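# Restore band over corner guard around carton

## Task

Slip the band back on so it loops around both the carton and the corner guard, make sure the guard is sitting in its proper place once finished, and leave the carton resting flat and level.

## Robot and tools

Robot: two arms, left_arm and right_arm, on opposite sides of the table. left_arm's base is on the +y side at (+0.031, +0.461, +0.140) m, quat_wxyz (+0.702, 0, 0, -0.712). right_arm's base is at (-0.039, -0.458, +0.143) m, quat_wxyz (+0.708, 0, 0, +0.707). Arm names do not match image sides. Each arm has a two-finger gripper and a wrist camera: cam_left_wrist and cam_right_wrist, both 672x504.

Frames: in the scene frame the origin is the table centre, the table top is at z = +0.020 m and +z is up. Every hand pose, velocity, target and offset for an arm is in that arm's own base frame, and rotations turn about the Hand target position. The gripper's fingers point along its +x and close along its y. end_effector_position is the midpoint between the fingers, 3 to 4 cm back from the tips; only the last 1.5 cm of each inner finger face is flat.

The 14-number row (used by execute_actions and move): one list covering both arms. Numbers 1-7 are left_arm: dx, dy, dz, rx, ry, rz, opening; numbers 8-14 are the same for right_arm. All lie in [-1, 1]. dx..rz are offsets, not poses: they are measured from that arm's Hand target at the start of the action or move (never from the previous row), along that arm's base axes. Scale: 1.0 = 0.6 m for dx, dy, dz and 180 degrees for the rotation vector rx, ry, rz. A translation longer than 1.0 may be shortened. Sending the same offset twice moves twice. Six zeros re-command the current Hand target. opening is absolute: +1 fully open (0.080 m), -1 closed; empty fingers meet near -0.78. Closing from full open takes at least about 0.6 s. Always send the desired opening for both grippers; a 0 is a real command (half open).

Tools:
- execute_actions(actions, cameras): actions is a list of actions; each action is up to 15 rows of 14 numbers, one row per 1/30 s step, with the last row held to fill 15 steps (0.5 s). An empty list returns images and the full state. cameras: names, ["all"], or [].
- move(target, speed, blend, opening_speed, grip_force, blocking, cameras): target is one 14-number row or a list of up to 15 rows, each an offset from the same starting Hand targets. Straight-line paths, all arms finishing together, at least 0.5 s, cut off at 10 s. speed in m/s, 0.002 to 4.3, default 0.25 (turns up to twice that in rad/s); one value or one per target. blend in m rounds corners between listed targets (0 = stop at each). opening_speed: rate of the opening command per second on the -1..+1 scale, 0.2 or more. grip_force: newtons per finger pad, 8 to 34, one value or one per arm; persists. blocking=false returns after about 0.5 s while the move continues. Paths do not avoid obstacles or the other arm.
- wait(seconds 0-10, cameras): arms hold their last command.
- stop(cameras): brakes a running move.
- zoom_image(camera, region [x0,y0,x1,y1] in pixels, at most 504x504): closer look at the newest image of a wrist camera.
- finished_scene(scene): ends the current scene for good; give its number.

Results: for each arm, end_effector_position (m), end_effector_quat_wxyz and velocities in the base frame; these may be off by a few cm. Hand target is the last commanded pose after clipping; the gripper often stops short of it, and the next command (even zeros) asks for it again. grip_measured is the finger opening on the command scale, accurate to about 2 mm; on a firmly squeezed hard part it reads up to ~0.067 below the part width. To grip, command about 0.08 below the reading at first contact. Joint torques and External joint torques follow joint order (waist, shoulder, elbow, wrist pitch, wrist yaw, wrist roll); external readings estimate outside pushes. Wrist depth gives a 7x7 grid of mm distances per camera, '-' for none. The move line reports done, off_target, moving, held, blocked or fault, plus limits (paced = pose clipped, held = steps withheld). Done means within 8 mm and 2 degrees.

Control behaviour: commanded orientation is clipped to 32 degrees from the measured one each step. Friction and weight can leave the hand low, short or tilted, especially far out; check pose after each move and correct. Small moves may not happen or may go sideways. Avoid paths near an arm's own base.

Things to avoid: dropping parts, releasing moving parts, knocking anything off the table, hard hits or pushes, fast moves into contact, targets far beyond a contact, and any contact between the two arms or grippers. Contact torque at a joint's limit (waist 18, shoulder 22.3, elbow 20.2, wrist pitch 2.95, wrist yaw 3.34, wrist roll 3.12 N m) halts that arm 10 s. Holding loads or stretching heats motors: MOTOR HOT appears at 50 °C, fault at 95 °C. Big one-step jumps can cause OVER-SPEED faults. To release a push, command the target back past the gripper. Loose objects may be nudged by the environment occasionally. Joint ranges (rad): waist ±3.054, shoulder 0 to 3.142, elbow 0 to 2.356, wrist pitch ±1.571, wrist yaw ±1.571, wrist roll ±3.142.

Each tool is called in YAML: its name, and indented under it one key for each argument.

## Session

execute_actions:
  actions: []

Scene clock: 0.00 s.
left_arm: end_effector_position=(+0.2716, -0.0172, +0.0517) grip_measured=+1.000 end_effector_quat_wxyz=(+0.926, -0.137, +0.274, +0.219) | right_arm: end_effector_position=(+0.2664, -0.1822, +0.0534) grip_measured=+1.000 end_effector_quat_wxyz=(+0.729, -0.294, +0.529, +0.320)
Joint positions: left_arm=[-0.401 1.25 0.276 0.187 -0.642 -0.705 0.08] | right_arm=[-0.728 1.766 1.13 -0.859 -0.277 -1.625 0.08]
Joint velocities: within noise
Joint torques (N m): no reading
External joint torques (N m): no reading
Motor temperatures (°C): left_arm=[28 26 23 27 27 26] | right_arm=[24 23 25 32 26 26]
Heat: left arm: hottest waist 28 °C (+0.0 °C/min); right arm: hottest wrist pitch 32 °C (+0.0 °C/min).
Wrist depth (mm): cam_left_wrist=[1747 2090 463 496 258 248 266 / 1521 373 397 412 289 244 219 / 319 328 339 356 332 268 225 / 283 290 297 306 317 296 245 / - 264 268 271 281 291 268 / - - 237 244 251 249 - / - - 218 222 227 230 72] | cam_right_wrist=[223 228 100 103 105 107 258 / 226 232 235 103 133 254 262 / 230 234 240 246 252 258 266 / 231 236 243 249 256 262 270 / 235 94 246 252 258 109 274 / - 78 247 215 264 86 75 / - 248 213 260 267 270 -]
Hand target: left_arm +0.2752, -0.0178, +0.0578; +0.929, -0.140, +0.263, +0.219 | right_arm +0.2707, -0.1845, +0.0594; +0.733, -0.305, +0.521, +0.315
Tool commands: left_gripper/opening=+1.0 right_gripper/opening=+1.0

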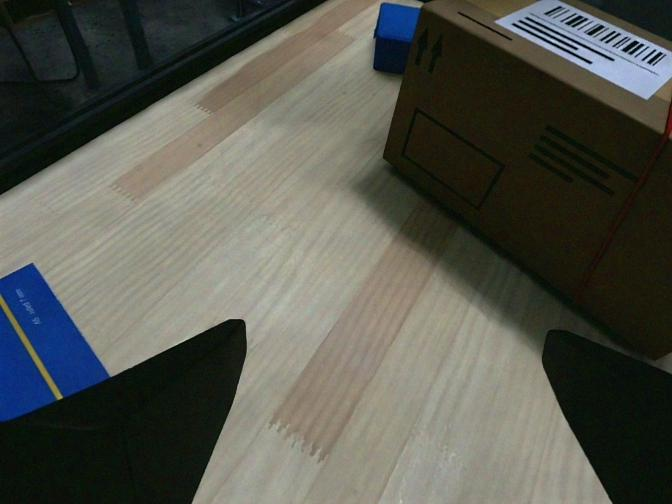

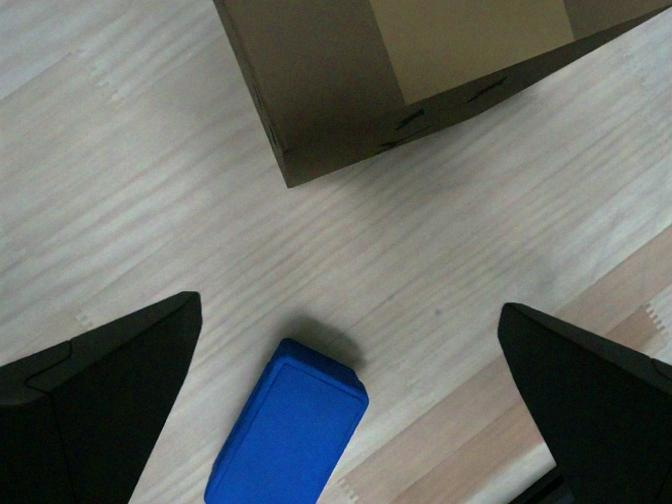

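move:
  target: [-0.12,0,0.2,0.043,0.068,-0.276,1,-0.13,0,0.22,0.113,-0.082,-0.138,1]
  speed: 0.3
  cameras: ["all"]

Scene clock: 13.00 s.
left_arm: end_effector_position=(+0.2007, -0.0162, +0.1663) grip_measured=+1.000 end_effector_quat_wxyz=(+0.904, +0.060, +0.393, -0.156) | right_arm: end_effector_position=(+0.1906, -0.1801, +0.1799) grip_measured=+1.000 end_effector_quat_wxyz=(+0.878, -0.072, +0.425, +0.206)
Joint positions: left_arm=[0.181 0.694 0.679 -0.875 0.353 0.384 0.08] | right_arm=[-1.126 1.496 1.247 -1.365 -0.681 -1.562 0.08]
Joint torques (N m): left_arm=[0.15 0.13 9.18 0.62 0.36 0.1] | right_arm=[-0.27 -5.44 6.75 0.07 -0.81 -0.05]
External joint torques (N m): left_arm=[0.15 0.68 2.86 -0.64 0.18 0.1] | right_arm=[-0.3 -0.72 1.49 -0.14 -0.38 -0.05]
Heat: left arm: hottest waist 28 °C (+0.0 °C/min); right arm: hottest wrist pitch 32 °C (+0.0 °C/min).
Wrist depth (mm): cam_left_wrist=[520 327 332 332 508 516 - / 471 404 373 378 461 469 459 / 434 433 425 430 431 430 417 / 401 399 401 397 399 396 396 / 370 374 368 371 368 372 365 / - - 340 344 344 334 - / - - 322 322 322 320 72] | cam_right_wrist=[508 325 318 322 497 495 483 / 478 462 296 295 448 461 459 / 444 441 385 278 424 434 431 / 415 411 411 388 408 406 404 / 398 94 387 384 387 109 379 / - 78 366 368 325 86 75 / - 346 346 346 316 87 -]
Hand target: left_arm +0.2032, -0.0178, +0.1778; +0.910, +0.067, +0.377, -0.161 | right_arm +0.1927, -0.1845, +0.1914; +0.884, -0.091, +0.413, +0.196
Off the commanded pose: left_arm 0.012 m, 2 deg | right_arm 0.012 m, 3 deg.
move: off_target (left_arm, right_arm)

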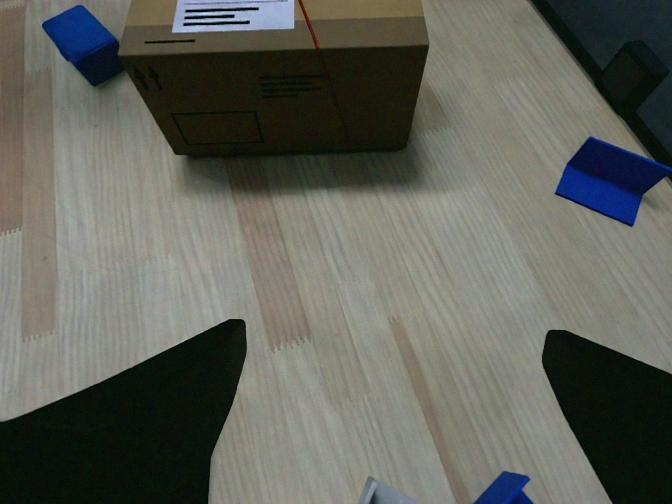

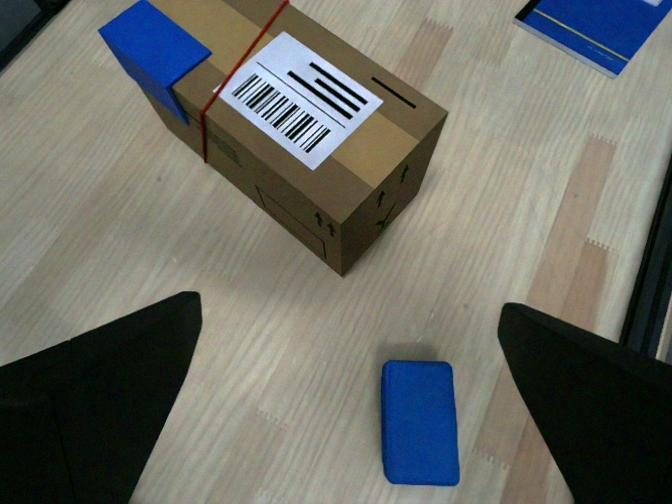

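zoom_image:
  camera: "cam_right_wrist"
  region: [80, 0, 460, 285]

zoom_image:
  camera: "cam_left_wrist"
  region: [30, 0, 450, 200]

zoom_image:
  camera: "cam_left_wrist"
  region: [520, 100, 672, 250]

Scaled by 1.326 from the camera's 672x504 image, which has a finer 960x720 frame.

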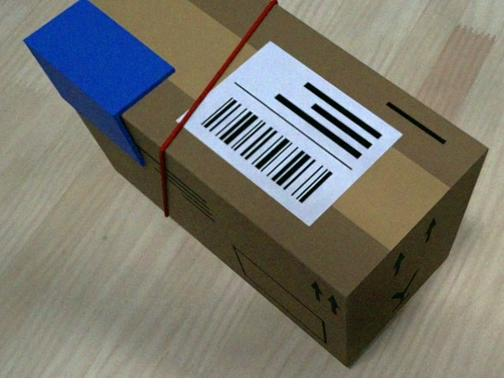

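Scaled by 1.200 from the camera's 672x504 image, which has a finer 960x720 frame.

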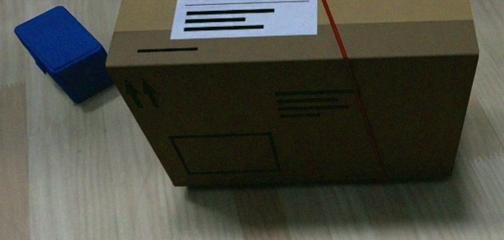

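Scaled by 3.316 from the camera's 672x504 image, which has a finer 960x720 frame.

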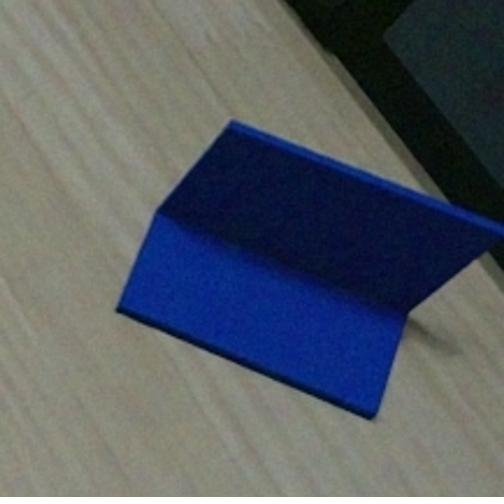

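move:
  target: [0.361,-0.08,-0.03,0.006,0.028,0.083,1,0.226,0.309,-0.157,0,0,-0.166,0.2]
  speed: 0.25
  cameras: ["all"]

Scene clock: 53.07 s.
left_arm: end_effector_position=(+0.4137, -0.0659, +0.1503) grip_measured=+1.000 end_effector_quat_wxyz=(+0.899, +0.017, +0.435, -0.043) | right_arm: end_effector_position=(+0.3234, +0.0018, +0.0914) grip_measured=+0.203 end_effector_quat_wxyz=(+0.900, +0.016, +0.435, -0.033)
Joint positions: left_arm=[-0.174 1.63 1.208 -0.481 -0.044 -0.068 0.08] | right_arm=[0.038 1.324 0.69 -0.27 0.07 0.087 0.044]
Joint torques (N m): left_arm=[-0.18 -6.21 9.2 0.62 -0.25 -0.09] | right_arm=[0.24 -3.45 5.29 2.05 0.22 0.2]
External joint torques (N m): left_arm=[-0.19 0.67 2.78 -0.65 -0.22 -0.09] | right_arm=[0.25 0.71 -0.62 0.82 0.19 0.2]
Motor temperatures (°C): left_arm=[27 26 33 29 27 26] | right_arm=[24 27 29 32 28 26]
Heat: left arm: hottest elbow 33 °C (+11.3 °C/min); right arm: hottest wrist pitch 32 °C (+0.0 °C/min).
Wrist depth (mm): cam_left_wrist=[451 448 442 430 428 429 428 / 413 249 248 245 242 408 401 / 391 233 232 230 227 226 376 / 368 269 232 218 214 215 353 / 347 348 340 335 293 334 333 / - - 321 323 320 311 - / - - 308 307 303 302 72] | cam_right_wrist=[349 355 358 360 365 368 372 / 329 171 173 176 345 346 352 / 313 162 164 165 168 169 170 / 152 153 156 158 160 159 162 / - - 100 151 99 152 153 / - - 270 272 143 - 148 / - - 263 264 265 - -]
Hand target: left_arm +0.4198, -0.0658, +0.1598; +0.905, +0.019, +0.424, -0.041 | right_arm +0.3283, +0.0009, +0.0972; +0.905, +0.019, +0.423, -0.039
Off the commanded pose: left_arm 0.011 m, 1 deg | right_arm 0.008 m, 2 deg.
move: off_target (left_arm)

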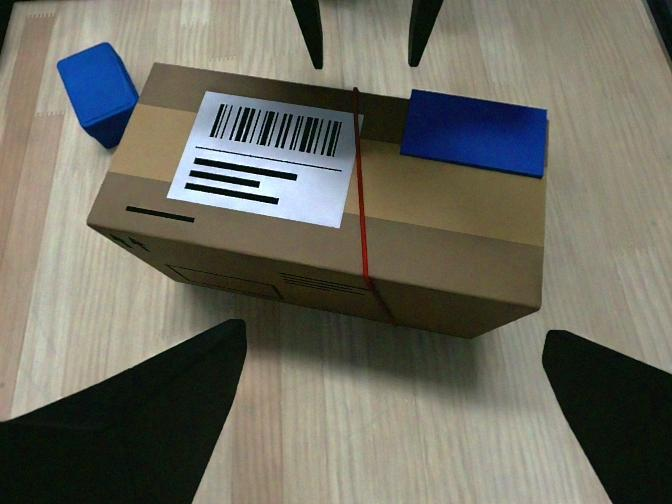

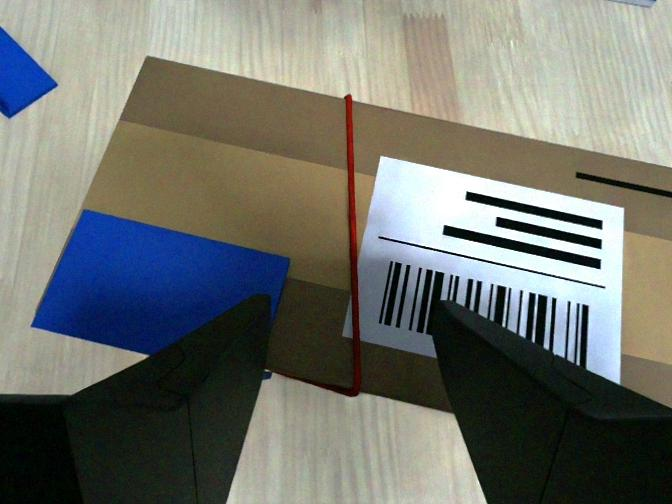

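move:
  target: [0.097,0,-0.085,0,0,0,0.2,0,-0.005,-0.055,0,0,0,0.2]
  speed: 0.15
  cameras: ["all"]

Scene clock: 69.00 s.
left_arm: end_effector_position=(+0.4688, -0.0642, +0.0994) grip_measured=+0.204 end_effector_quat_wxyz=(+0.897, +0.017, +0.440, -0.038) | right_arm: end_effector_position=(+0.3267, -0.0016, +0.0629) grip_measured=+0.203 end_effector_quat_wxyz=(+0.902, +0.018, +0.430, -0.038)
Joint positions: left_arm=[-0.148 1.885 1.311 -0.339 -0.036 -0.053 0.044] | right_arm=[0.027 1.397 0.61 -0.106 0.07 0.086 0.044]
Joint torques (N m): left_arm=[-0.01 -7.94 8.83 1.6 0.09 0.08] | right_arm=[-0.16 -3.84 3.83 2.06 -0.12 -0.12]
External joint torques (N m): left_arm=[-0.06 0.67 2.54 0.32 0.12 0.08] | right_arm=[-0.18 0.55 -1.8 0.8 -0.15 -0.12]
Heat: left arm: hottest elbow 32 °C (+8.0 °C/min); right arm: hottest wrist pitch 36 °C (+4.0 °C/min).
Wrist depth (mm): cam_left_wrist=[383 372 364 360 354 354 355 / - 183 181 178 176 337 334 / - 173 171 168 165 - 305 / 163 161 159 158 158 156 159 / 290 194 151 149 150 149 273 / 281 - - 270 266 - 142 / - - - 258 258 - -] | cam_right_wrist=[317 150 326 330 332 336 342 / 139 142 142 143 146 147 320 / 132 133 134 134 135 138 139 / - 125 129 128 129 130 132 / - - 87 121 121 124 125 / - - 116 117 115 - - / - - 235 237 238 - -]
Hand target: left_arm +0.4780, -0.0658, +0.1088; +0.905, +0.019, +0.424, -0.041 | right_arm +0.3283, -0.0021, +0.0642; +0.905, +0.019, +0.423, -0.039
Off the commanded pose: left_arm 0.013 m, 2 deg | right_arm 0.002 m, 1 deg.
move: off_target (left_arm)

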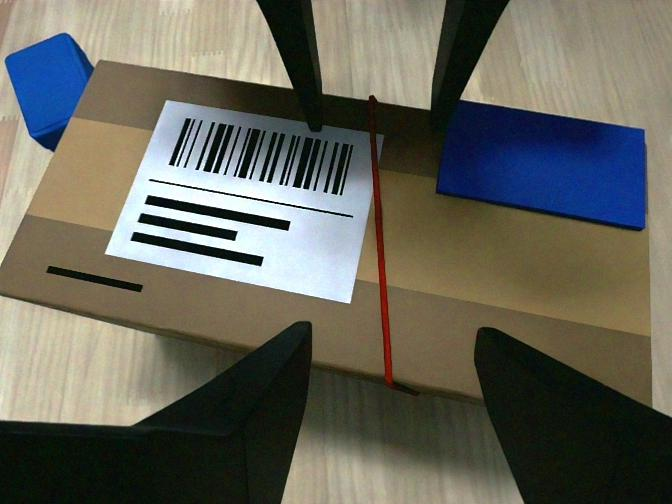

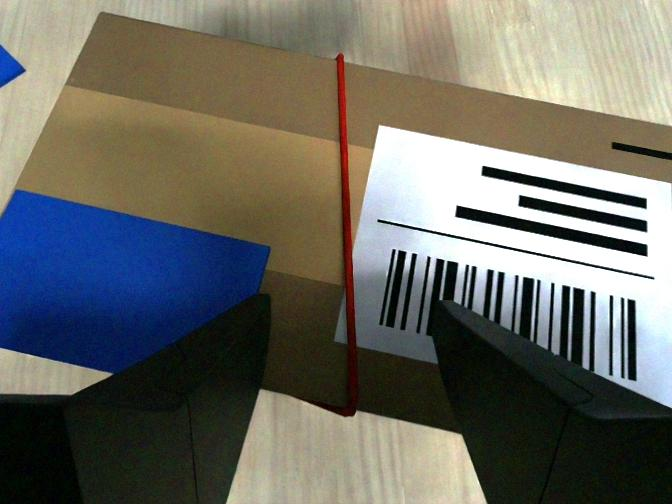

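move:
  target: [0.012,0,-0.06,0,0.012,0,-0.3,0,0,-0.025,0,0,0,-0.35]
  speed: 0.12
  cameras: ["all"]

Scene clock: 73.90 s.
left_arm: end_effector_position=(+0.4769, -0.0665, +0.0656) grip_measured=-0.296 end_effector_quat_wxyz=(+0.890, +0.017, +0.455, -0.041) | right_arm: end_effector_position=(+0.3279, -0.0012, +0.0506) grip_measured=-0.346 end_effector_quat_wxyz=(+0.904, +0.014, +0.425, -0.040)
Joint positions: left_arm=[-0.148 1.975 1.311 -0.281 -0.029 -0.053 0.022] | right_arm=[0.033 1.433 0.575 -0.024 0.08 0.086 0.019]
Joint torques (N m): left_arm=[0.14 -8.48 7.92 1.56 0.09 0.09] | right_arm=[-0.06 -3.07 3.22 1.99 -0.06 -0.14]
External joint torques (N m): left_arm=[0.2 0.55 1.84 0.32 0.11 0.08] | right_arm=[-0.06 1.36 -2.21 0.73 -0.1 -0.14]
Motor temperatures (°C): left_arm=[27 28 32 30 27 26] | right_arm=[24 26 29 37 27 26]
Heat: left arm: hottest elbow 32 °C (+7.0 °C/min); right arm: hottest wrist pitch 37 °C (+5.0 °C/min).
Wrist depth (mm): cam_left_wrist=[147 147 145 140 116 309 305 / 139 138 137 135 134 131 - / 133 130 129 127 126 125 123 / 125 124 122 122 121 121 120 / 253 119 118 116 116 113 113 / 247 247 - 111 110 - 109 / - - - 230 225 - -] | cam_right_wrist=[137 137 137 139 321 328 334 / 128 128 130 131 133 135 136 / 121 122 122 123 125 126 128 / - - 118 116 117 118 121 / - - 76 110 104 113 114 / - - 60 104 82 - 109 / - - - 226 69 - -]
Hand target: left_arm +0.4852, -0.0658, +0.0728; +0.896, +0.018, +0.441, -0.041 | right_arm +0.3283, -0.0021, +0.0492; +0.905, +0.019, +0.423, -0.039
Off the commanded pose: left_arm 0.011 m, 2 deg | right_arm 0.002 m, 1 deg.
move: off_target (left_arm)

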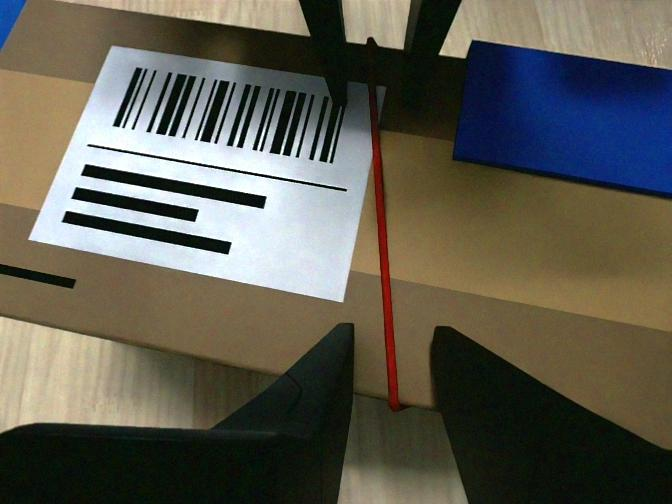

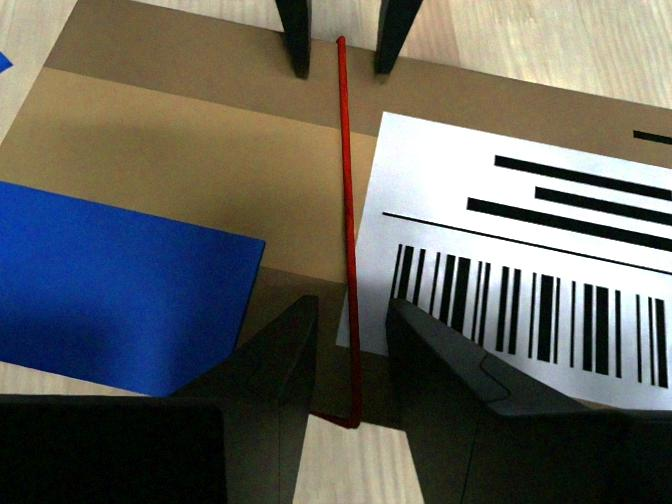

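move:
  target: [0,0,-0.015,0,0.004,0,-0.3,0,0,-0.012,0,0,0,-0.35]
  speed: 0.06
  cameras: ["all"]

Scene clock: 77.80 s.
left_arm: end_effector_position=(+0.4783, -0.0670, +0.0613) grip_measured=-0.296 end_effector_quat_wxyz=(+0.889, +0.016, +0.455, -0.042) | right_arm: end_effector_position=(+0.3303, -0.0011, +0.0489) grip_measured=-0.347 end_effector_quat_wxyz=(+0.908, +0.015, +0.417, -0.039)
Joint positions: left_arm=[-0.148 1.987 1.311 -0.27 -0.027 -0.053 0.022] | right_arm=[0.033 1.444 0.563 0.017 0.08 0.086 0.019]
Joint torques (N m): left_arm=[0.14 -7.71 7.4 1.5 0.1 0.06] | right_arm=[0.06 -1.82 2.79 1.75 -0.08 -0.06]
External joint torques (N m): left_arm=[0.1 1.33 1.41 0.28 0.12 0.06] | right_arm=[0.07 2.65 -2.58 0.48 -0.12 -0.07]
Heat: left arm: hottest elbow 32 °C (+5.0 °C/min); right arm: hottest wrist pitch 37 °C (+5.0 °C/min).
Wrist depth (mm): cam_left_wrist=[143 143 141 138 110 308 300 / - 133 132 132 130 - - / 129 126 126 126 123 122 120 / 122 120 120 119 117 117 115 / 117 115 115 113 112 111 110 / 243 242 - 107 107 - 105 / - - - 227 223 - -] | cam_right_wrist=[302 140 139 139 327 335 338 / 129 130 132 131 137 136 315 / 120 123 123 124 126 127 129 / - 110 116 117 118 120 121 / - - 106 110 104 112 114 / - - 60 102 82 - 109 / - - - 223 69 - -]
Hand target: left_arm +0.4852, -0.0658, +0.0638; +0.894, +0.018, +0.446, -0.041 | right_arm +0.3283, -0.0021, +0.0420; +0.905, +0.019, +0.423, -0.039
Off the commanded pose: left_arm 0.007 m, 1 deg | right_arm 0.007 m, 1 deg.
move: done

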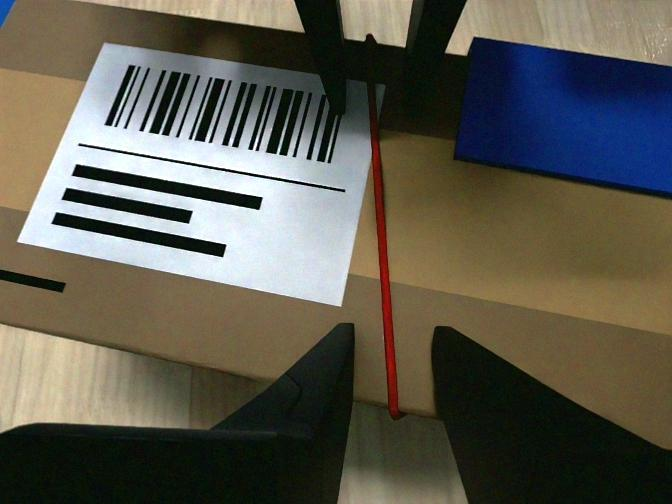

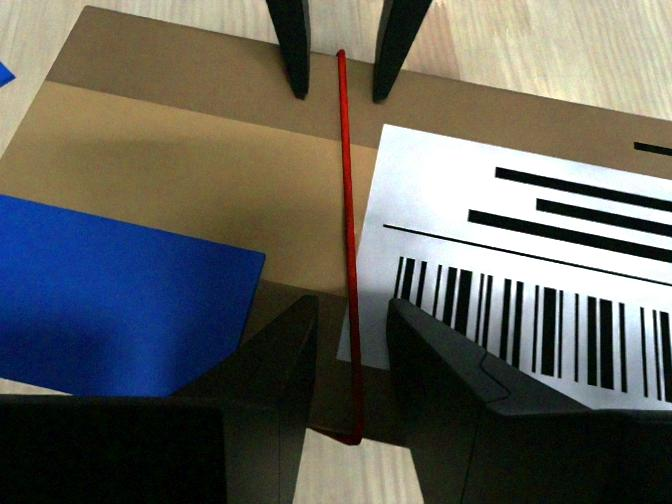

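move:
  target: [0,0,0,0,0,0,-1,0.002,0,0.004,0,0,0,-1]
  speed: 0.06
  opening_speed: 0.8
  cameras: ["all"]

Scene clock: 81.77 s.
left_arm: end_effector_position=(+0.4787, -0.0678, +0.0617) grip_measured=-0.763 end_effector_quat_wxyz=(+0.890, +0.017, +0.454, -0.042) | right_arm: end_effector_position=(+0.3307, -0.0051, +0.0488) grip_measured=-0.757 end_effector_quat_wxyz=(+0.908, +0.018, +0.416, -0.045)
Joint positions: left_arm=[-0.149 1.987 1.311 -0.267 -0.027 -0.053 0.001] | right_arm=[0.021 1.446 0.563 0.02 0.08 0.086 0.001]
Joint torques (N m): left_arm=[0.15 -7.77 7.41 1.39 0.07 0.06] | right_arm=[-0.05 -2.27 4.06 0.84 -0.07 -0.1]
External joint torques (N m): left_arm=[0.15 1.28 1.41 0.16 0.09 0.05] | right_arm=[-0.09 2.17 -1.24 -0.42 -0.1 -0.1]
Heat: left arm: hottest elbow 32 °C (+4.0 °C/min); right arm: hottest wrist pitch 36 °C (+4.0 °C/min).
Wrist depth (mm): cam_left_wrist=[144 144 142 137 308 305 301 / - 134 132 131 131 128 126 / 129 126 126 125 123 122 121 / 122 121 120 119 118 117 116 / 117 115 114 113 113 111 111 / 242 241 239 - 80 107 105 / - - - - - - -] | cam_right_wrist=[140 140 140 119 331 336 340 / 129 130 132 132 137 137 315 / 121 123 124 125 126 127 129 / - - 117 117 118 120 121 / - 103 110 96 112 112 114 / - 101 - 79 - 108 109 / - - - - - - -]
Hand target: left_arm +0.4852, -0.0658, +0.0638; +0.894, +0.018, +0.446, -0.041 | right_arm +0.3295, -0.0021, +0.0444; +0.905, +0.019, +0.423, -0.039
Off the commanded pose: left_arm 0.007 m, 1 deg | right_arm 0.006 m, 1 deg.
move: done

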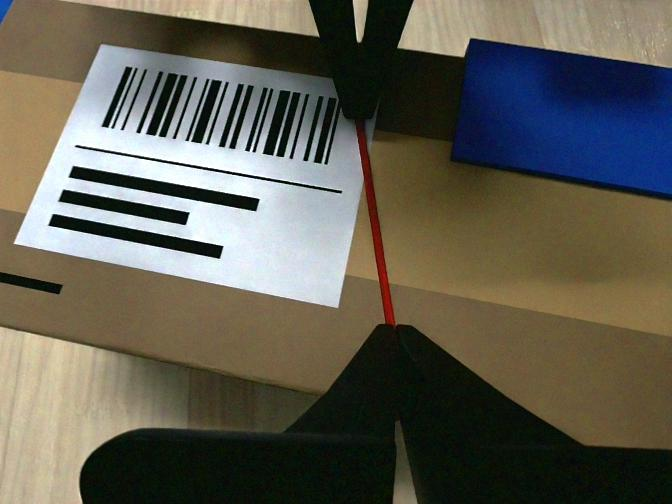

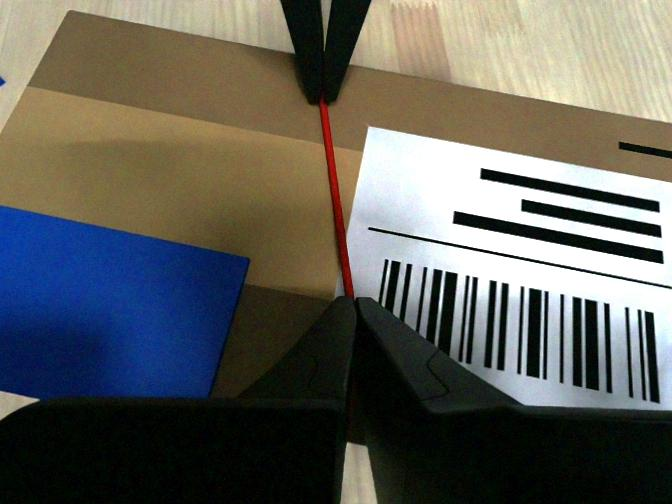

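move:
  target: [-0.004,0,0.03,0,0,0,-1,0,0.006,0.036,0,0,0,-1]
  speed: 0.06
  cameras: ["all"]

Scene clock: 85.10 s.
left_arm: end_effector_position=(+0.4761, -0.0659, +0.0628) grip_measured=-0.763 end_effector_quat_wxyz=(+0.884, +0.017, +0.466, -0.040) | right_arm: end_effector_position=(+0.3222, -0.0004, +0.0534) grip_measured=-0.757 end_effector_quat_wxyz=(+0.897, +0.016, +0.440, -0.038)
Joint positions: left_arm=[-0.146 1.987 1.331 -0.315 -0.027 -0.053 0.001] | right_arm=[0.033 1.412 0.592 -0.095 0.074 0.089 0.001]
Joint torques (N m): left_arm=[0.02 -12.01 8.12 0.35 0.05 0.04] | right_arm=[0.24 -5.05 6.39 0.75 0.17 0.18]
External joint torques (N m): left_arm=[0.02 -2.9 2.05 -0.87 0.07 0.04] | right_arm=[0.22 -0.72 0.92 -0.47 0.15 0.18]
Heat: left arm: hottest elbow 32 °C (+3.0 °C/min); right arm: hottest wrist pitch 36 °C (+4.1 °C/min).
Wrist depth (mm): cam_left_wrist=[141 140 140 135 300 298 295 / - 133 131 131 130 127 126 / 128 126 125 125 123 121 120 / 122 121 119 119 118 117 115 / 250 116 115 114 113 111 111 / 244 242 242 - 80 107 106 / - - - - - - -] | cam_right_wrist=[135 136 136 135 318 316 323 / 127 128 129 130 131 133 135 / 122 122 123 123 125 125 127 / - - 116 117 119 120 122 / - - - 96 114 114 115 / 237 - - - - 110 111 / - - - - - - -]
Hand target: left_arm +0.4828, -0.0658, +0.0818; +0.894, +0.018, +0.446, -0.041 | right_arm +0.3295, +0.0015, +0.0660; +0.905, +0.019, +0.423, -0.039
Off the commanded pose: left_arm 0.020 m, 3 deg | right_arm 0.015 m, 2 deg.
move: off_target (left_arm, right_arm)

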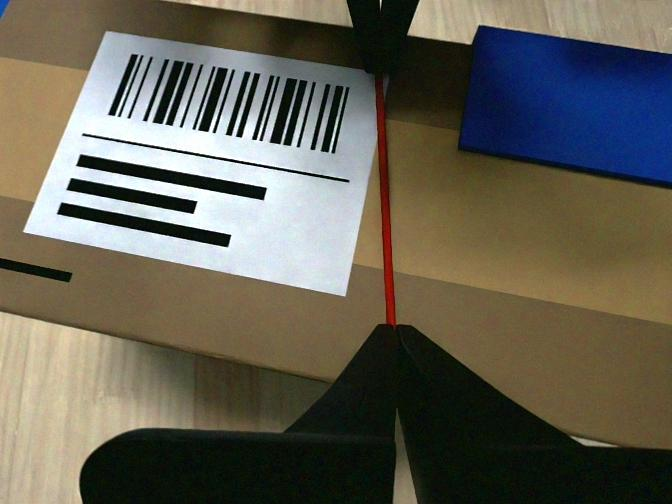

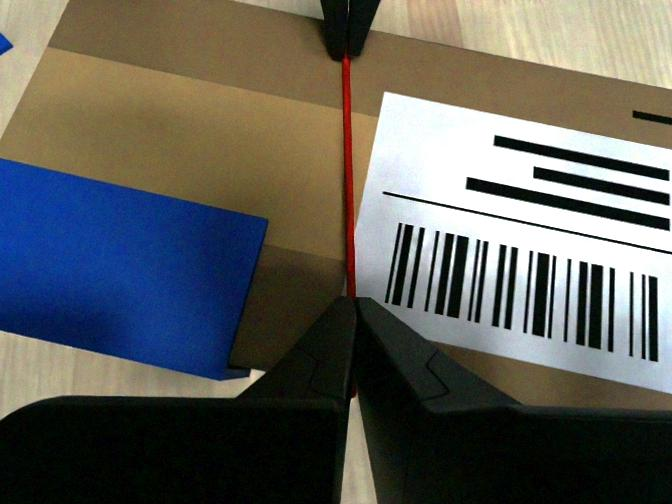

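move:
  target: [0.005,0,0.01,0,0,0,-1,0.01,0,0.016,0,0,0,-1]
  speed: 0.06
  cameras: ["all"]

Scene clock: 89.00 s.
left_arm: end_effector_position=(+0.4770, -0.0675, +0.0674) grip_measured=-0.763 end_effector_quat_wxyz=(+0.882, +0.018, +0.469, -0.041) | right_arm: end_effector_position=(+0.3260, +0.0009, +0.0605) grip_measured=-0.757 end_effector_quat_wxyz=(+0.896, +0.015, +0.443, -0.036)
Joint positions: left_arm=[-0.149 1.987 1.354 -0.344 -0.027 -0.053 0.001] | right_arm=[0.036 1.412 0.63 -0.141 0.073 0.089 0.001]
Joint torques (N m): left_arm=[0.14 -11.79 8.76 0.53 0.07 0.07] | right_arm=[0.39 -5.1 7.39 0.94 0.14 0.18]
External joint torques (N m): left_arm=[0.14 -2.77 2.72 -0.66 0.09 0.06] | right_arm=[0.36 -0.65 1.8 -0.28 0.12 0.18]
Heat: left arm: hottest elbow 31 °C (+1.0 °C/min); right arm: hottest wrist pitch 36 °C (+4.0 °C/min).
Wrist depth (mm): cam_left_wrist=[145 144 142 139 139 301 298 / 138 137 135 134 133 131 128 / 132 - 129 127 127 123 123 / 125 123 123 122 121 121 121 / 254 120 119 117 117 115 114 / 248 246 245 - 80 112 111 / - - - - - - -] | cam_right_wrist=[304 141 144 128 319 324 324 / 133 135 136 136 139 140 142 / 127 128 129 129 131 133 135 / - - - 124 125 127 128 / - - - 96 120 121 122 / 243 - - - - 116 117 / - - - - - - -]
Hand target: left_arm +0.4858, -0.0658, +0.0878; +0.894, +0.018, +0.446, -0.041 | right_arm +0.3355, +0.0015, +0.0756; +0.905, +0.019, +0.423, -0.039
Off the commanded pose: left_arm 0.022 m, 3 deg | right_arm 0.018 m, 3 deg.
move: off_target (left_arm, right_arm)

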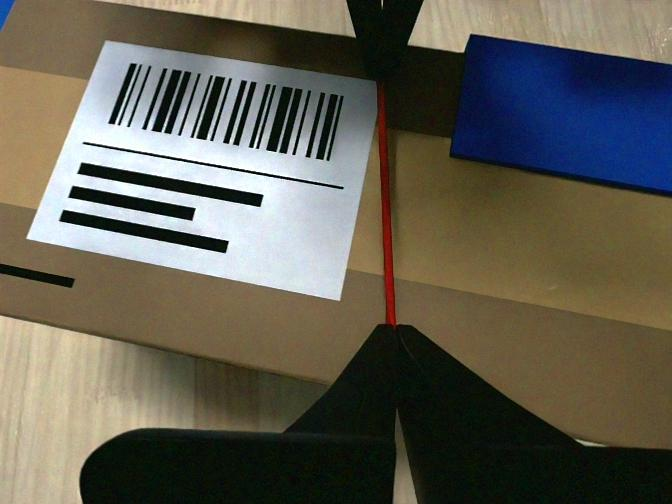

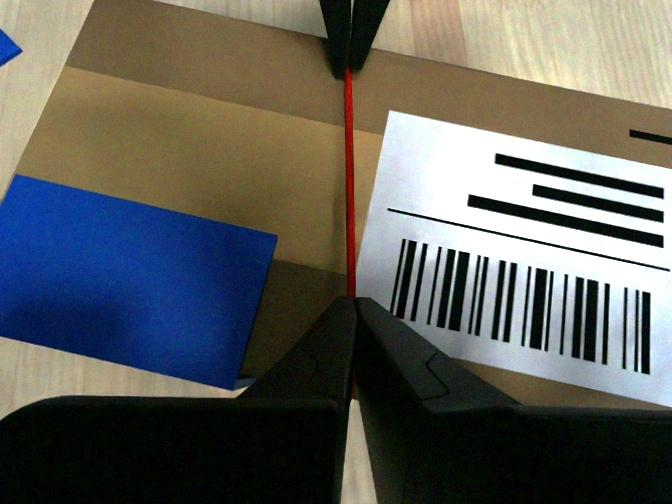

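move:
  target: [0.03,0,0,0,0,0,-1,-0.047,0,0.014,0,0,0,-1]
  speed: 0.06
  cameras: ["all"]

Scene clock: 97.07 s.
left_arm: end_effector_position=(+0.4914, -0.0696, +0.0730) grip_measured=-0.763 end_effector_quat_wxyz=(+0.883, +0.019, +0.467, -0.044) | right_arm: end_effector_position=(+0.3085, +0.0045, +0.0799) grip_measured=-0.757 end_effector_quat_wxyz=(+0.902, +0.015, +0.430, -0.030)
Joint positions: left_arm=[-0.148 2.029 1.437 -0.381 -0.023 -0.048 0.001] | right_arm=[0.05 1.275 0.599 -0.218 0.073 0.092 0.001]
Joint torques (N m): left_arm=[0.25 -9.45 10.11 0.99 0.05 0.08] | right_arm=[0.31 -5.18 4.15 0.84 0.24 0.18]
External joint torques (N m): left_arm=[0.29 0.06 3.92 -0.22 0.06 0.08] | right_arm=[0.3 -1.42 -1.76 -0.43 0.21 0.18]
Heat: left arm: hottest shoulder 32 °C (+6.1 °C/min); right arm: hottest wrist pitch 35 °C (+3.0 °C/min).
Wrist depth (mm): cam_left_wrist=[322 314 314 308 308 304 303 / - 140 140 138 136 284 294 / - 134 135 131 129 127 125 / 129 128 127 126 125 125 123 / 123 123 122 122 120 118 118 / 250 246 117 - 80 - 114 / - - - - - - -] | cam_right_wrist=[339 172 173 131 355 359 361 / 321 160 162 162 165 166 340 / - 153 153 153 156 157 159 / - - - 145 147 149 149 / 272 273 - 96 141 141 142 / 263 266 - - - 137 137 / - - - - - - -]
Hand target: left_arm +0.5038, -0.0658, +0.0878; +0.894, +0.018, +0.446, -0.041 | right_arm +0.3073, +0.0015, +0.0840; +0.905, +0.019, +0.423, -0.039
Off the commanded pose: left_arm 0.020 m, 3 deg | right_arm 0.005 m, 1 deg.
move: off_target (left_arm)

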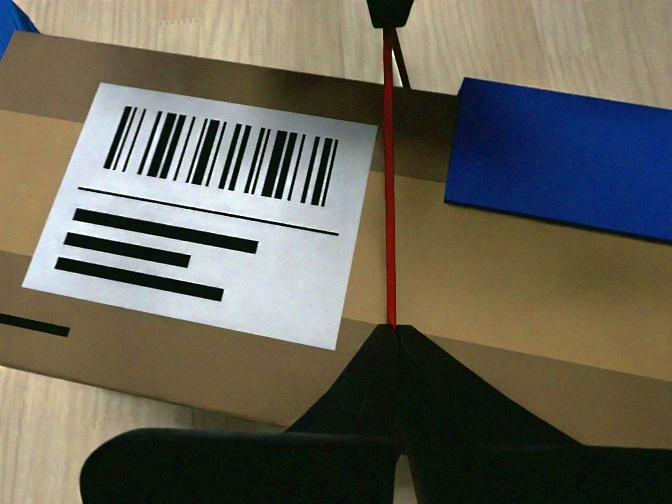

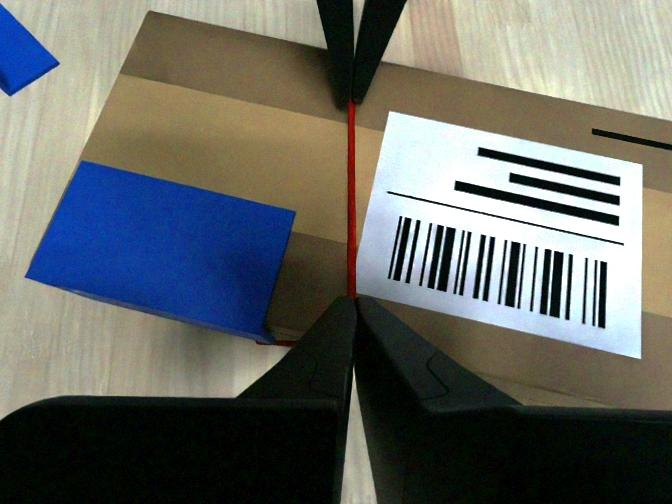

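move:
  target:
    - [0,0,0,0,0,0,-1,-0.035,0,0,0,0,0,-1]
    - [-0.018,-0.063,0,0,0,0,-1,-0.007,0.1,0,0,0,0,-1]
  speed: 0.06
  blend: 0.005
  cameras: ["all"]

Scene clock: 104.07 s.
left_arm: end_effector_position=(+0.4887, -0.0962, +0.0758) grip_measured=-0.763 end_effector_quat_wxyz=(+0.886, +0.022, +0.461, -0.035) | right_arm: end_effector_position=(+0.2968, +0.0541, +0.0742) grip_measured=-0.757 end_effector_quat_wxyz=(+0.899, +0.010, +0.436, -0.048)
Joint positions: left_arm=[-0.22 2.029 1.443 -0.379 -0.084 -0.108 0.001] | right_arm=[0.311 1.295 0.603 -0.256 0.264 0.313 0.001]
Joint torques (N m): left_arm=[-0.6 -10.9 7.47 1.06 -0.13 -0.09] | right_arm=[0.64 -3.42 6.84 1.19 0.16 0.22]
External joint torques (N m): left_arm=[-0.65 -1.35 1.23 -0.17 -0.08 -0.1] | right_arm=[0.63 0.27 1.27 0.07 0.04 0.22]
Motor temperatures (°C): left_arm=[27 33 33 30 26 26] | right_arm=[24 26 29 35 27 26]
Heat: left arm: hottest shoulder 33 °C (+7.1 °C/min); right arm: hottest wrist pitch 35 °C (+3.0 °C/min).
Wrist depth (mm): cam_left_wrist=[333 328 324 320 313 309 305 / 149 149 145 144 299 293 290 / 143 140 139 135 132 131 271 / 135 133 132 130 128 127 263 / 128 127 126 125 123 120 249 / 253 124 121 - 80 118 117 / - - - - - - -] | cam_right_wrist=[313 326 161 163 164 170 358 / 302 308 153 155 156 161 162 / 287 292 - 142 149 152 154 / 274 276 - - 141 143 145 / 262 266 268 95 197 172 142 / 253 255 - - - 271 271 / - - - - - - -]
Hand target: left_arm +0.4930, -0.1036, +0.0878; +0.894, +0.018, +0.446, -0.041 | right_arm +0.3031, +0.0615, +0.0840; +0.905, +0.019, +0.423, -0.039
Off the commanded pose: left_arm 0.015 m, 2 deg | right_arm 0.014 m, 2 deg.
move: off_target (left_arm, right_arm); blend cut to 0 m at target 1

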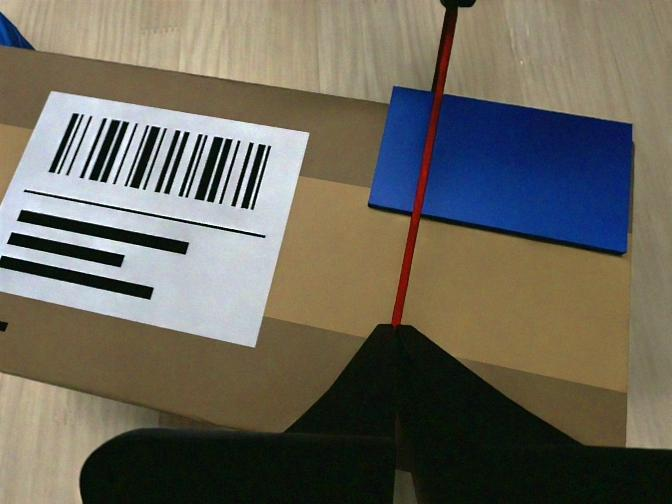

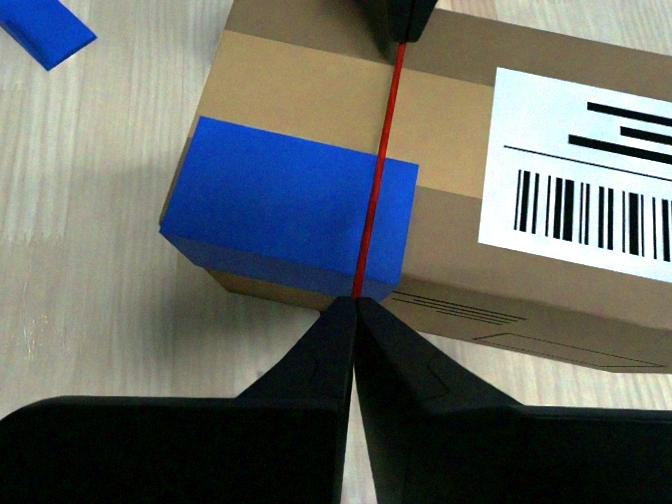

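move:
  target:
    - [-0.004,-0.016,0,0,0,0,-1,0.007,0.03,0,0,0,0,-1]
    - [-0.028,-0.015,-0.028,0,0,0,-1,0.05,0.035,-0.035,0,0,0,-1]
  speed: 0.06
  cameras: ["all"]

Scene clock: 113.63 s.
left_arm: end_effector_position=(+0.4777, -0.1061, +0.0626) grip_measured=-0.763 end_effector_quat_wxyz=(+0.889, +0.022, +0.457, -0.034) | right_arm: end_effector_position=(+0.3259, +0.0747, +0.0554) grip_measured=-0.757 end_effector_quat_wxyz=(+0.899, +0.010, +0.434, -0.051)
Joint positions: left_arm=[-0.25 2.014 1.359 -0.303 -0.104 -0.134 0.001] | right_arm=[0.358 1.49 0.67 -0.138 0.3 0.356 0.001]
Joint torques (N m): left_arm=[-0.64 -12.06 4.43 1.31 -0.15 -0.09] | right_arm=[0.33 -3.71 6.09 1.71 -0.16 -0.07]
External joint torques (N m): left_arm=[-0.58 -2.91 -1.55 0.11 -0.1 -0.1] | right_arm=[0.3 1.12 0.68 0.56 -0.31 -0.07]
Heat: left arm: hottest shoulder 35 °C (+9.1 °C/min); right arm: hottest wrist pitch 34 °C (+1.0 °C/min).
Wrist depth (mm): cam_left_wrist=[148 315 313 311 305 292 298 / 138 136 134 132 128 125 277 / - 128 127 124 122 120 263 / - 121 120 121 118 116 250 / - 116 115 - 113 111 240 / 244 240 - - 80 107 231 / - - - - - - -] | cam_right_wrist=[298 304 307 141 127 146 334 / 281 287 283 132 137 138 141 / 266 272 126 127 128 130 133 / 254 259 - - - 123 126 / 243 245 244 95 - 117 119 / 234 237 - - - 186 116 / - - - - - - -]
Hand target: left_arm +0.4762, -0.1126, +0.0710; +0.894, +0.018, +0.446, -0.041 | right_arm +0.3331, +0.0825, +0.0630; +0.905, +0.019, +0.423, -0.039
Off the commanded pose: left_arm 0.011 m, 2 deg | right_arm 0.013 m, 2 deg.
move: off_target (left_arm, right_arm)

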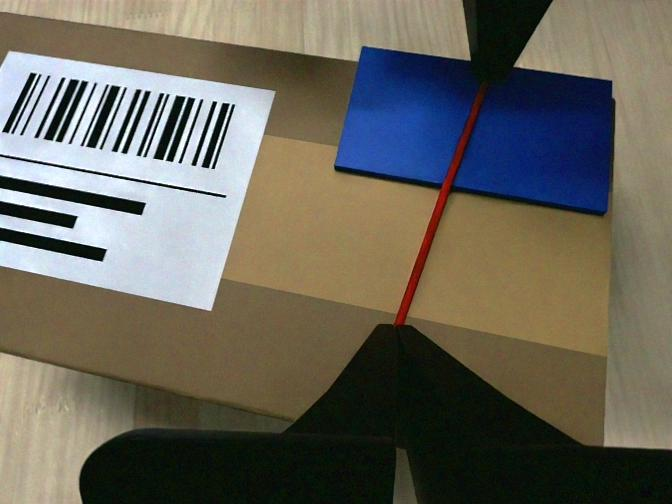

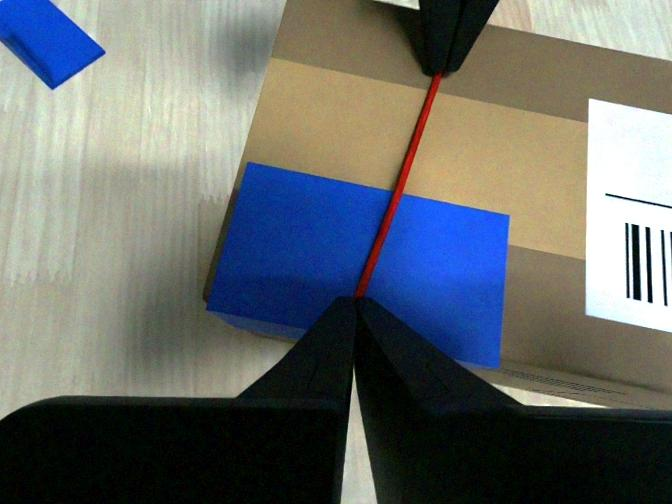

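move:
  target: [-0.002,-0.016,-0.012,0,0,0,-1,0.004,-0.004,-0.012,0,0,0,-1]
  speed: 0.06
  cameras: ["all"]

Scene clock: 119.27 s.
left_arm: end_effector_position=(+0.4768, -0.1115, +0.0617) grip_measured=-0.763 end_effector_quat_wxyz=(+0.891, +0.021, +0.452, -0.030) | right_arm: end_effector_position=(+0.3314, +0.0743, +0.0543) grip_measured=-0.757 end_effector_quat_wxyz=(+0.903, +0.012, +0.427, -0.049)
Joint positions: left_arm=[-0.267 2.014 1.349 -0.286 -0.122 -0.152 0.001] | right_arm=[0.349 1.507 0.67 -0.103 0.294 0.345 0.001]
Joint torques (N m): left_arm=[-1.23 -10.11 4.54 1.58 0.02 -0.11] | right_arm=[0.05 -3.05 5.19 1.98 -0.27 -0.17]
External joint torques (N m): left_arm=[-1.21 -0.73 -1.61 0.32 0.09 -0.11] | right_arm=[0.08 1.86 -0.2 0.81 -0.42 -0.17]
Motor temperatures (°C): left_arm=[27 38 32 31 26 25] | right_arm=[24 26 30 35 27 25]
Heat: left arm: hottest shoulder 38 °C (+12.1 °C/min); right arm: hottest wrist pitch 35 °C (+1.0 °C/min).
Wrist depth (mm): cam_left_wrist=[328 322 318 313 306 114 301 / 139 136 135 133 - 124 281 / 132 129 127 124 123 120 267 / 124 123 122 119 118 117 251 / - 117 116 114 113 110 240 / 245 240 - - 80 - 229 / - - - - - - -] | cam_right_wrist=[- 309 312 143 126 330 339 / 283 291 290 133 137 139 142 / 271 274 128 127 128 131 133 / 257 260 114 - - 123 126 / 243 246 111 89 - 117 119 / 236 238 - - - 113 114 / - - - - - - -]
Hand target: left_arm +0.4750, -0.1222, +0.0638; +0.894, +0.018, +0.446, -0.041 | right_arm +0.3355, +0.0801, +0.0558; +0.905, +0.019, +0.423, -0.039
Off the commanded pose: left_arm 0.011 m, 1 deg | right_arm 0.007 m, 2 deg.
move: off_target (left_arm)

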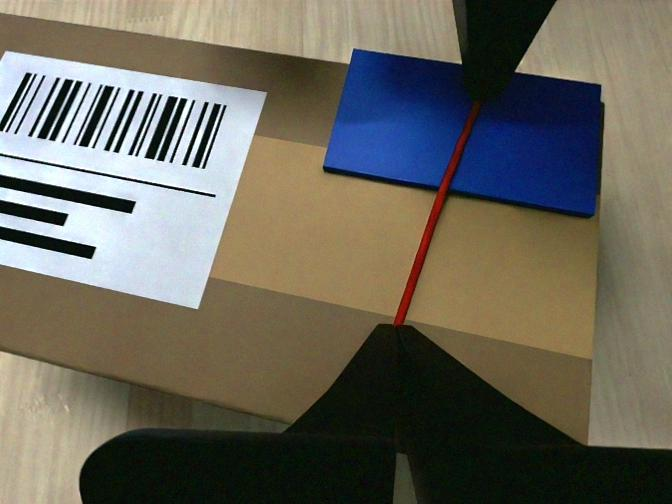

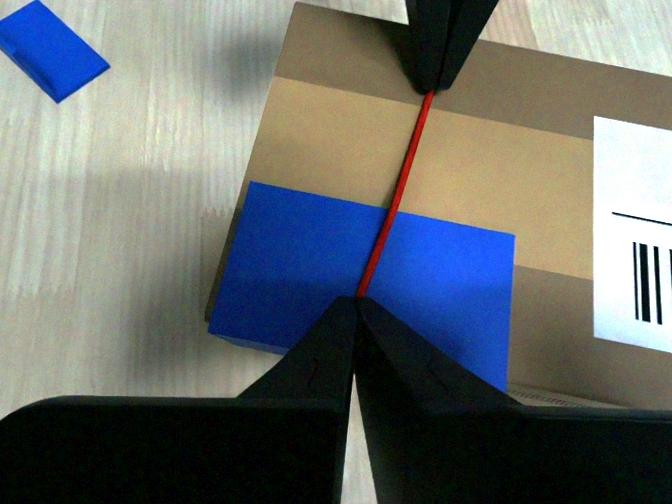

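move:
  target: [-0.002,-0.014,-0.002,0,0,0,-1,-0.002,-0.012,0.002,0,0,0,-1]
  speed: 0.06

move:
  target: [0,0,0,0,0,0,-0.3,0,0,0,0,0,0,-0.3]
  opening_speed: 0.5

move:
  target: [-0.05,0,0.09,0,0,0,-0.2,-0.07,0,0.09,0,0,0,-0.2]
  speed: 0.1
  cameras: ["all"]

Scene clock: 126.33 s.
left_arm: end_effector_position=(+0.4752, -0.1175, +0.0619) grip_measured=-0.763 end_effector_quat_wxyz=(+0.892, +0.020, +0.451, -0.028) | right_arm: end_effector_position=(+0.3320, +0.0740, +0.0547) grip_measured=-0.757 end_effector_quat_wxyz=(+0.902, +0.011, +0.429, -0.040)
Joint positions: left_arm=[-0.284 2.014 1.349 -0.286 -0.136 -0.169 0.001] | right_arm=[0.338 1.504 0.67 -0.101 0.272 0.325 0.001]
Joint torques (N m): left_arm=[-1.46 -9.33 5.06 1.55 0.08 -0.11] | right_arm=[-0.25 -4.73 3.94 1.99 -0.1 -0.14]
External joint torques (N m): left_arm=[-1.49 0.01 -1.04 0.31 0.17 -0.11] | right_arm=[-0.23 0.22 -1.48 0.81 -0.24 -0.15]
Heat: left arm: hottest shoulder 39 °C (+12.1 °C/min); right arm: hottest wrist pitch 36 °C (+1.0 °C/min).
Wrist depth (mm): cam_left_wrist=[152 320 319 315 117 300 301 / 140 137 138 134 127 127 283 / 133 130 127 125 123 - 267 / 125 120 121 119 118 117 253 / - 117 116 114 113 110 241 / 245 240 - - 80 107 230 / - - - - - - -] | cam_right_wrist=[- 308 314 142 122 331 338 / 285 290 290 133 136 138 141 / 271 273 128 127 128 130 132 / 258 260 - 118 - 123 125 / 244 245 - 94 - 116 118 / 236 238 - - - 113 113 / - - - - - - -]
Hand target: left_arm +0.4738, -0.1306, +0.0626; +0.894, +0.018, +0.446, -0.041 | right_arm +0.3343, +0.0729, +0.0570; +0.905, +0.019, +0.423, -0.039
Off the commanded pose: left_arm 0.013 m, 2 deg | right_arm 0.003 m, 1 deg.
move: off_target (left_arm)

Scene clock: 127.90 s.
left_arm: end_effector_position=(+0.4740, -0.1234, +0.0621) grip_measured=-0.304 end_effector_quat_wxyz=(+0.892, +0.022, +0.450, -0.033) | right_arm: end_effector_position=(+0.3332, +0.0711, +0.0547) grip_measured=-0.304 end_effector_quat_wxyz=(+0.902, +0.016, +0.429, -0.042)
Joint positions: left_arm=[-0.296 2.014 1.349 -0.284 -0.136 -0.171 0.021] | right_arm=[0.325 1.504 0.67 -0.098 0.261 0.325 0.021]
Joint torques (N m): left_arm=[-0.5 -9.3 5.11 1.44 0.08 -0.09] | right_arm=[-0.17 -4.55 3.9 1.67 -0.01 -0.13]
External joint torques (N m): left_arm=[-0.49 -0.06 -0.9 0.23 0.15 -0.09] | right_arm=[-0.21 0.37 -1.51 0.49 -0.14 -0.13]
Heat: left arm: hottest shoulder 40 °C (+13.0 °C/min); right arm: hottest wrist pitch 36 °C (+1.0 °C/min).
Wrist depth (mm): cam_left_wrist=[333 325 321 138 134 300 303 / 140 138 136 131 129 282 283 / 133 130 128 126 123 123 269 / 125 125 121 120 119 119 255 / - 114 117 114 113 242 242 / 247 114 - 106 107 - 232 / - - - 223 105 - -] | cam_right_wrist=[- 311 312 141 123 329 335 / 285 290 289 133 137 137 140 / 272 275 128 127 127 129 131 / 258 262 113 117 118 123 125 / 245 248 - - 92 116 118 / 238 - 60 236 84 - 113 / - - - 228 - - -]
Hand target: left_arm +0.4738, -0.1306, +0.0626; +0.894, +0.018, +0.446, -0.041 | right_arm +0.3343, +0.0729, +0.0570; +0.905, +0.019, +0.423, -0.039
Off the commanded pose: left_arm 0.007 m, 1 deg | right_arm 0.003 m, 1 deg.
move: done

Scene clock: 129.40 s.
left_arm: end_effector_position=(+0.4444, -0.1332, +0.1084) grip_measured=-0.204 end_effector_quat_wxyz=(+0.889, +0.017, +0.455, -0.045) | right_arm: end_effector_position=(+0.2851, +0.0723, +0.0959) grip_measured=-0.204 end_effector_quat_wxyz=(+0.896, +0.008, +0.443, -0.035)
Joint positions: left_arm=[-0.333 1.865 1.342 -0.435 -0.13 -0.2 0.026] | right_arm=[0.394 1.237 0.669 -0.408 0.287 0.369 0.026]
Joint torques (N m): left_arm=[-0.22 -11.02 5.23 0.55 -0.31 -0.08] | right_arm=[0.23 -4.48 7.58 0.85 0.41 0.2]
External joint torques (N m): left_arm=[-0.25 -2.49 -1.11 -0.68 -0.23 -0.09] | right_arm=[0.22 -0.9 1.67 -0.28 0.26 0.2]
Heat: left arm: hottest shoulder 40 °C (+13.1 °C/min); right arm: hottest wrist pitch 36 °C (+0.0 °C/min).
Wrist depth (mm): cam_left_wrist=[376 372 370 367 364 361 355 / 191 190 189 184 334 342 334 / 179 181 179 175 176 321 321 / 171 169 169 168 170 305 304 / 300 295 253 161 160 291 289 / 293 289 - 280 215 - 277 / - - - 269 265 - -] | cam_right_wrist=[341 349 353 188 192 371 377 / 324 331 333 178 180 184 188 / 309 314 170 166 172 175 177 / 295 298 299 230 174 166 168 / 283 286 292 292 218 236 204 / - - 62 278 76 - 295 / - - - 269 - - -]
Hand target: left_arm +0.4438, -0.1306, +0.1166; +0.894, +0.018, +0.446, -0.041 | right_arm +0.2923, +0.0729, +0.1110; +0.905, +0.019, +0.423, -0.039
Off the commanded pose: left_arm 0.009 m, 1 deg | right_arm 0.017 m, 3 deg.
move: off_target (left_arm, right_arm)

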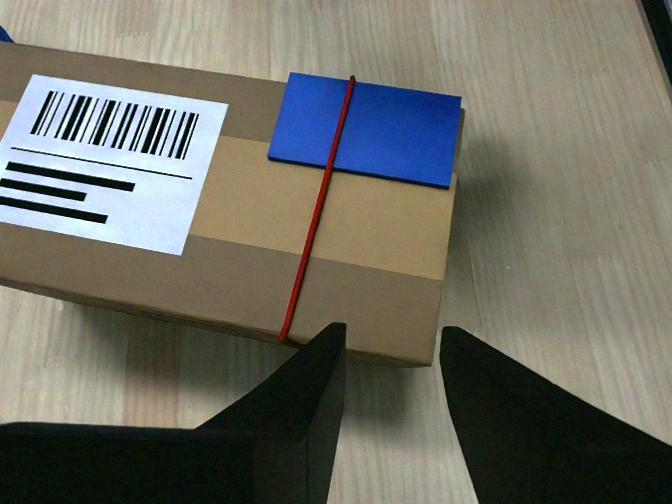

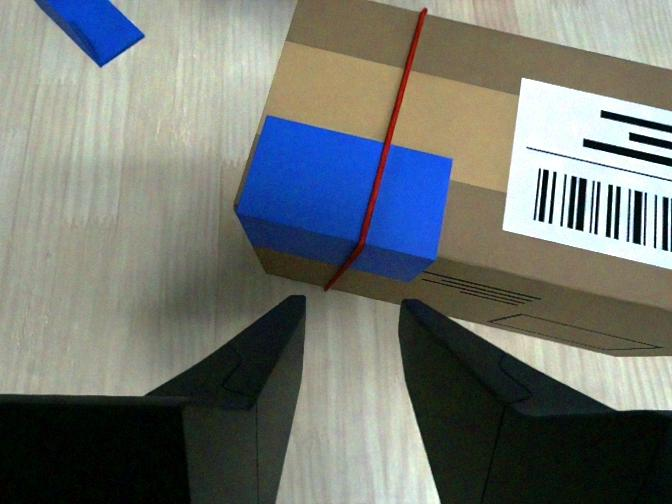

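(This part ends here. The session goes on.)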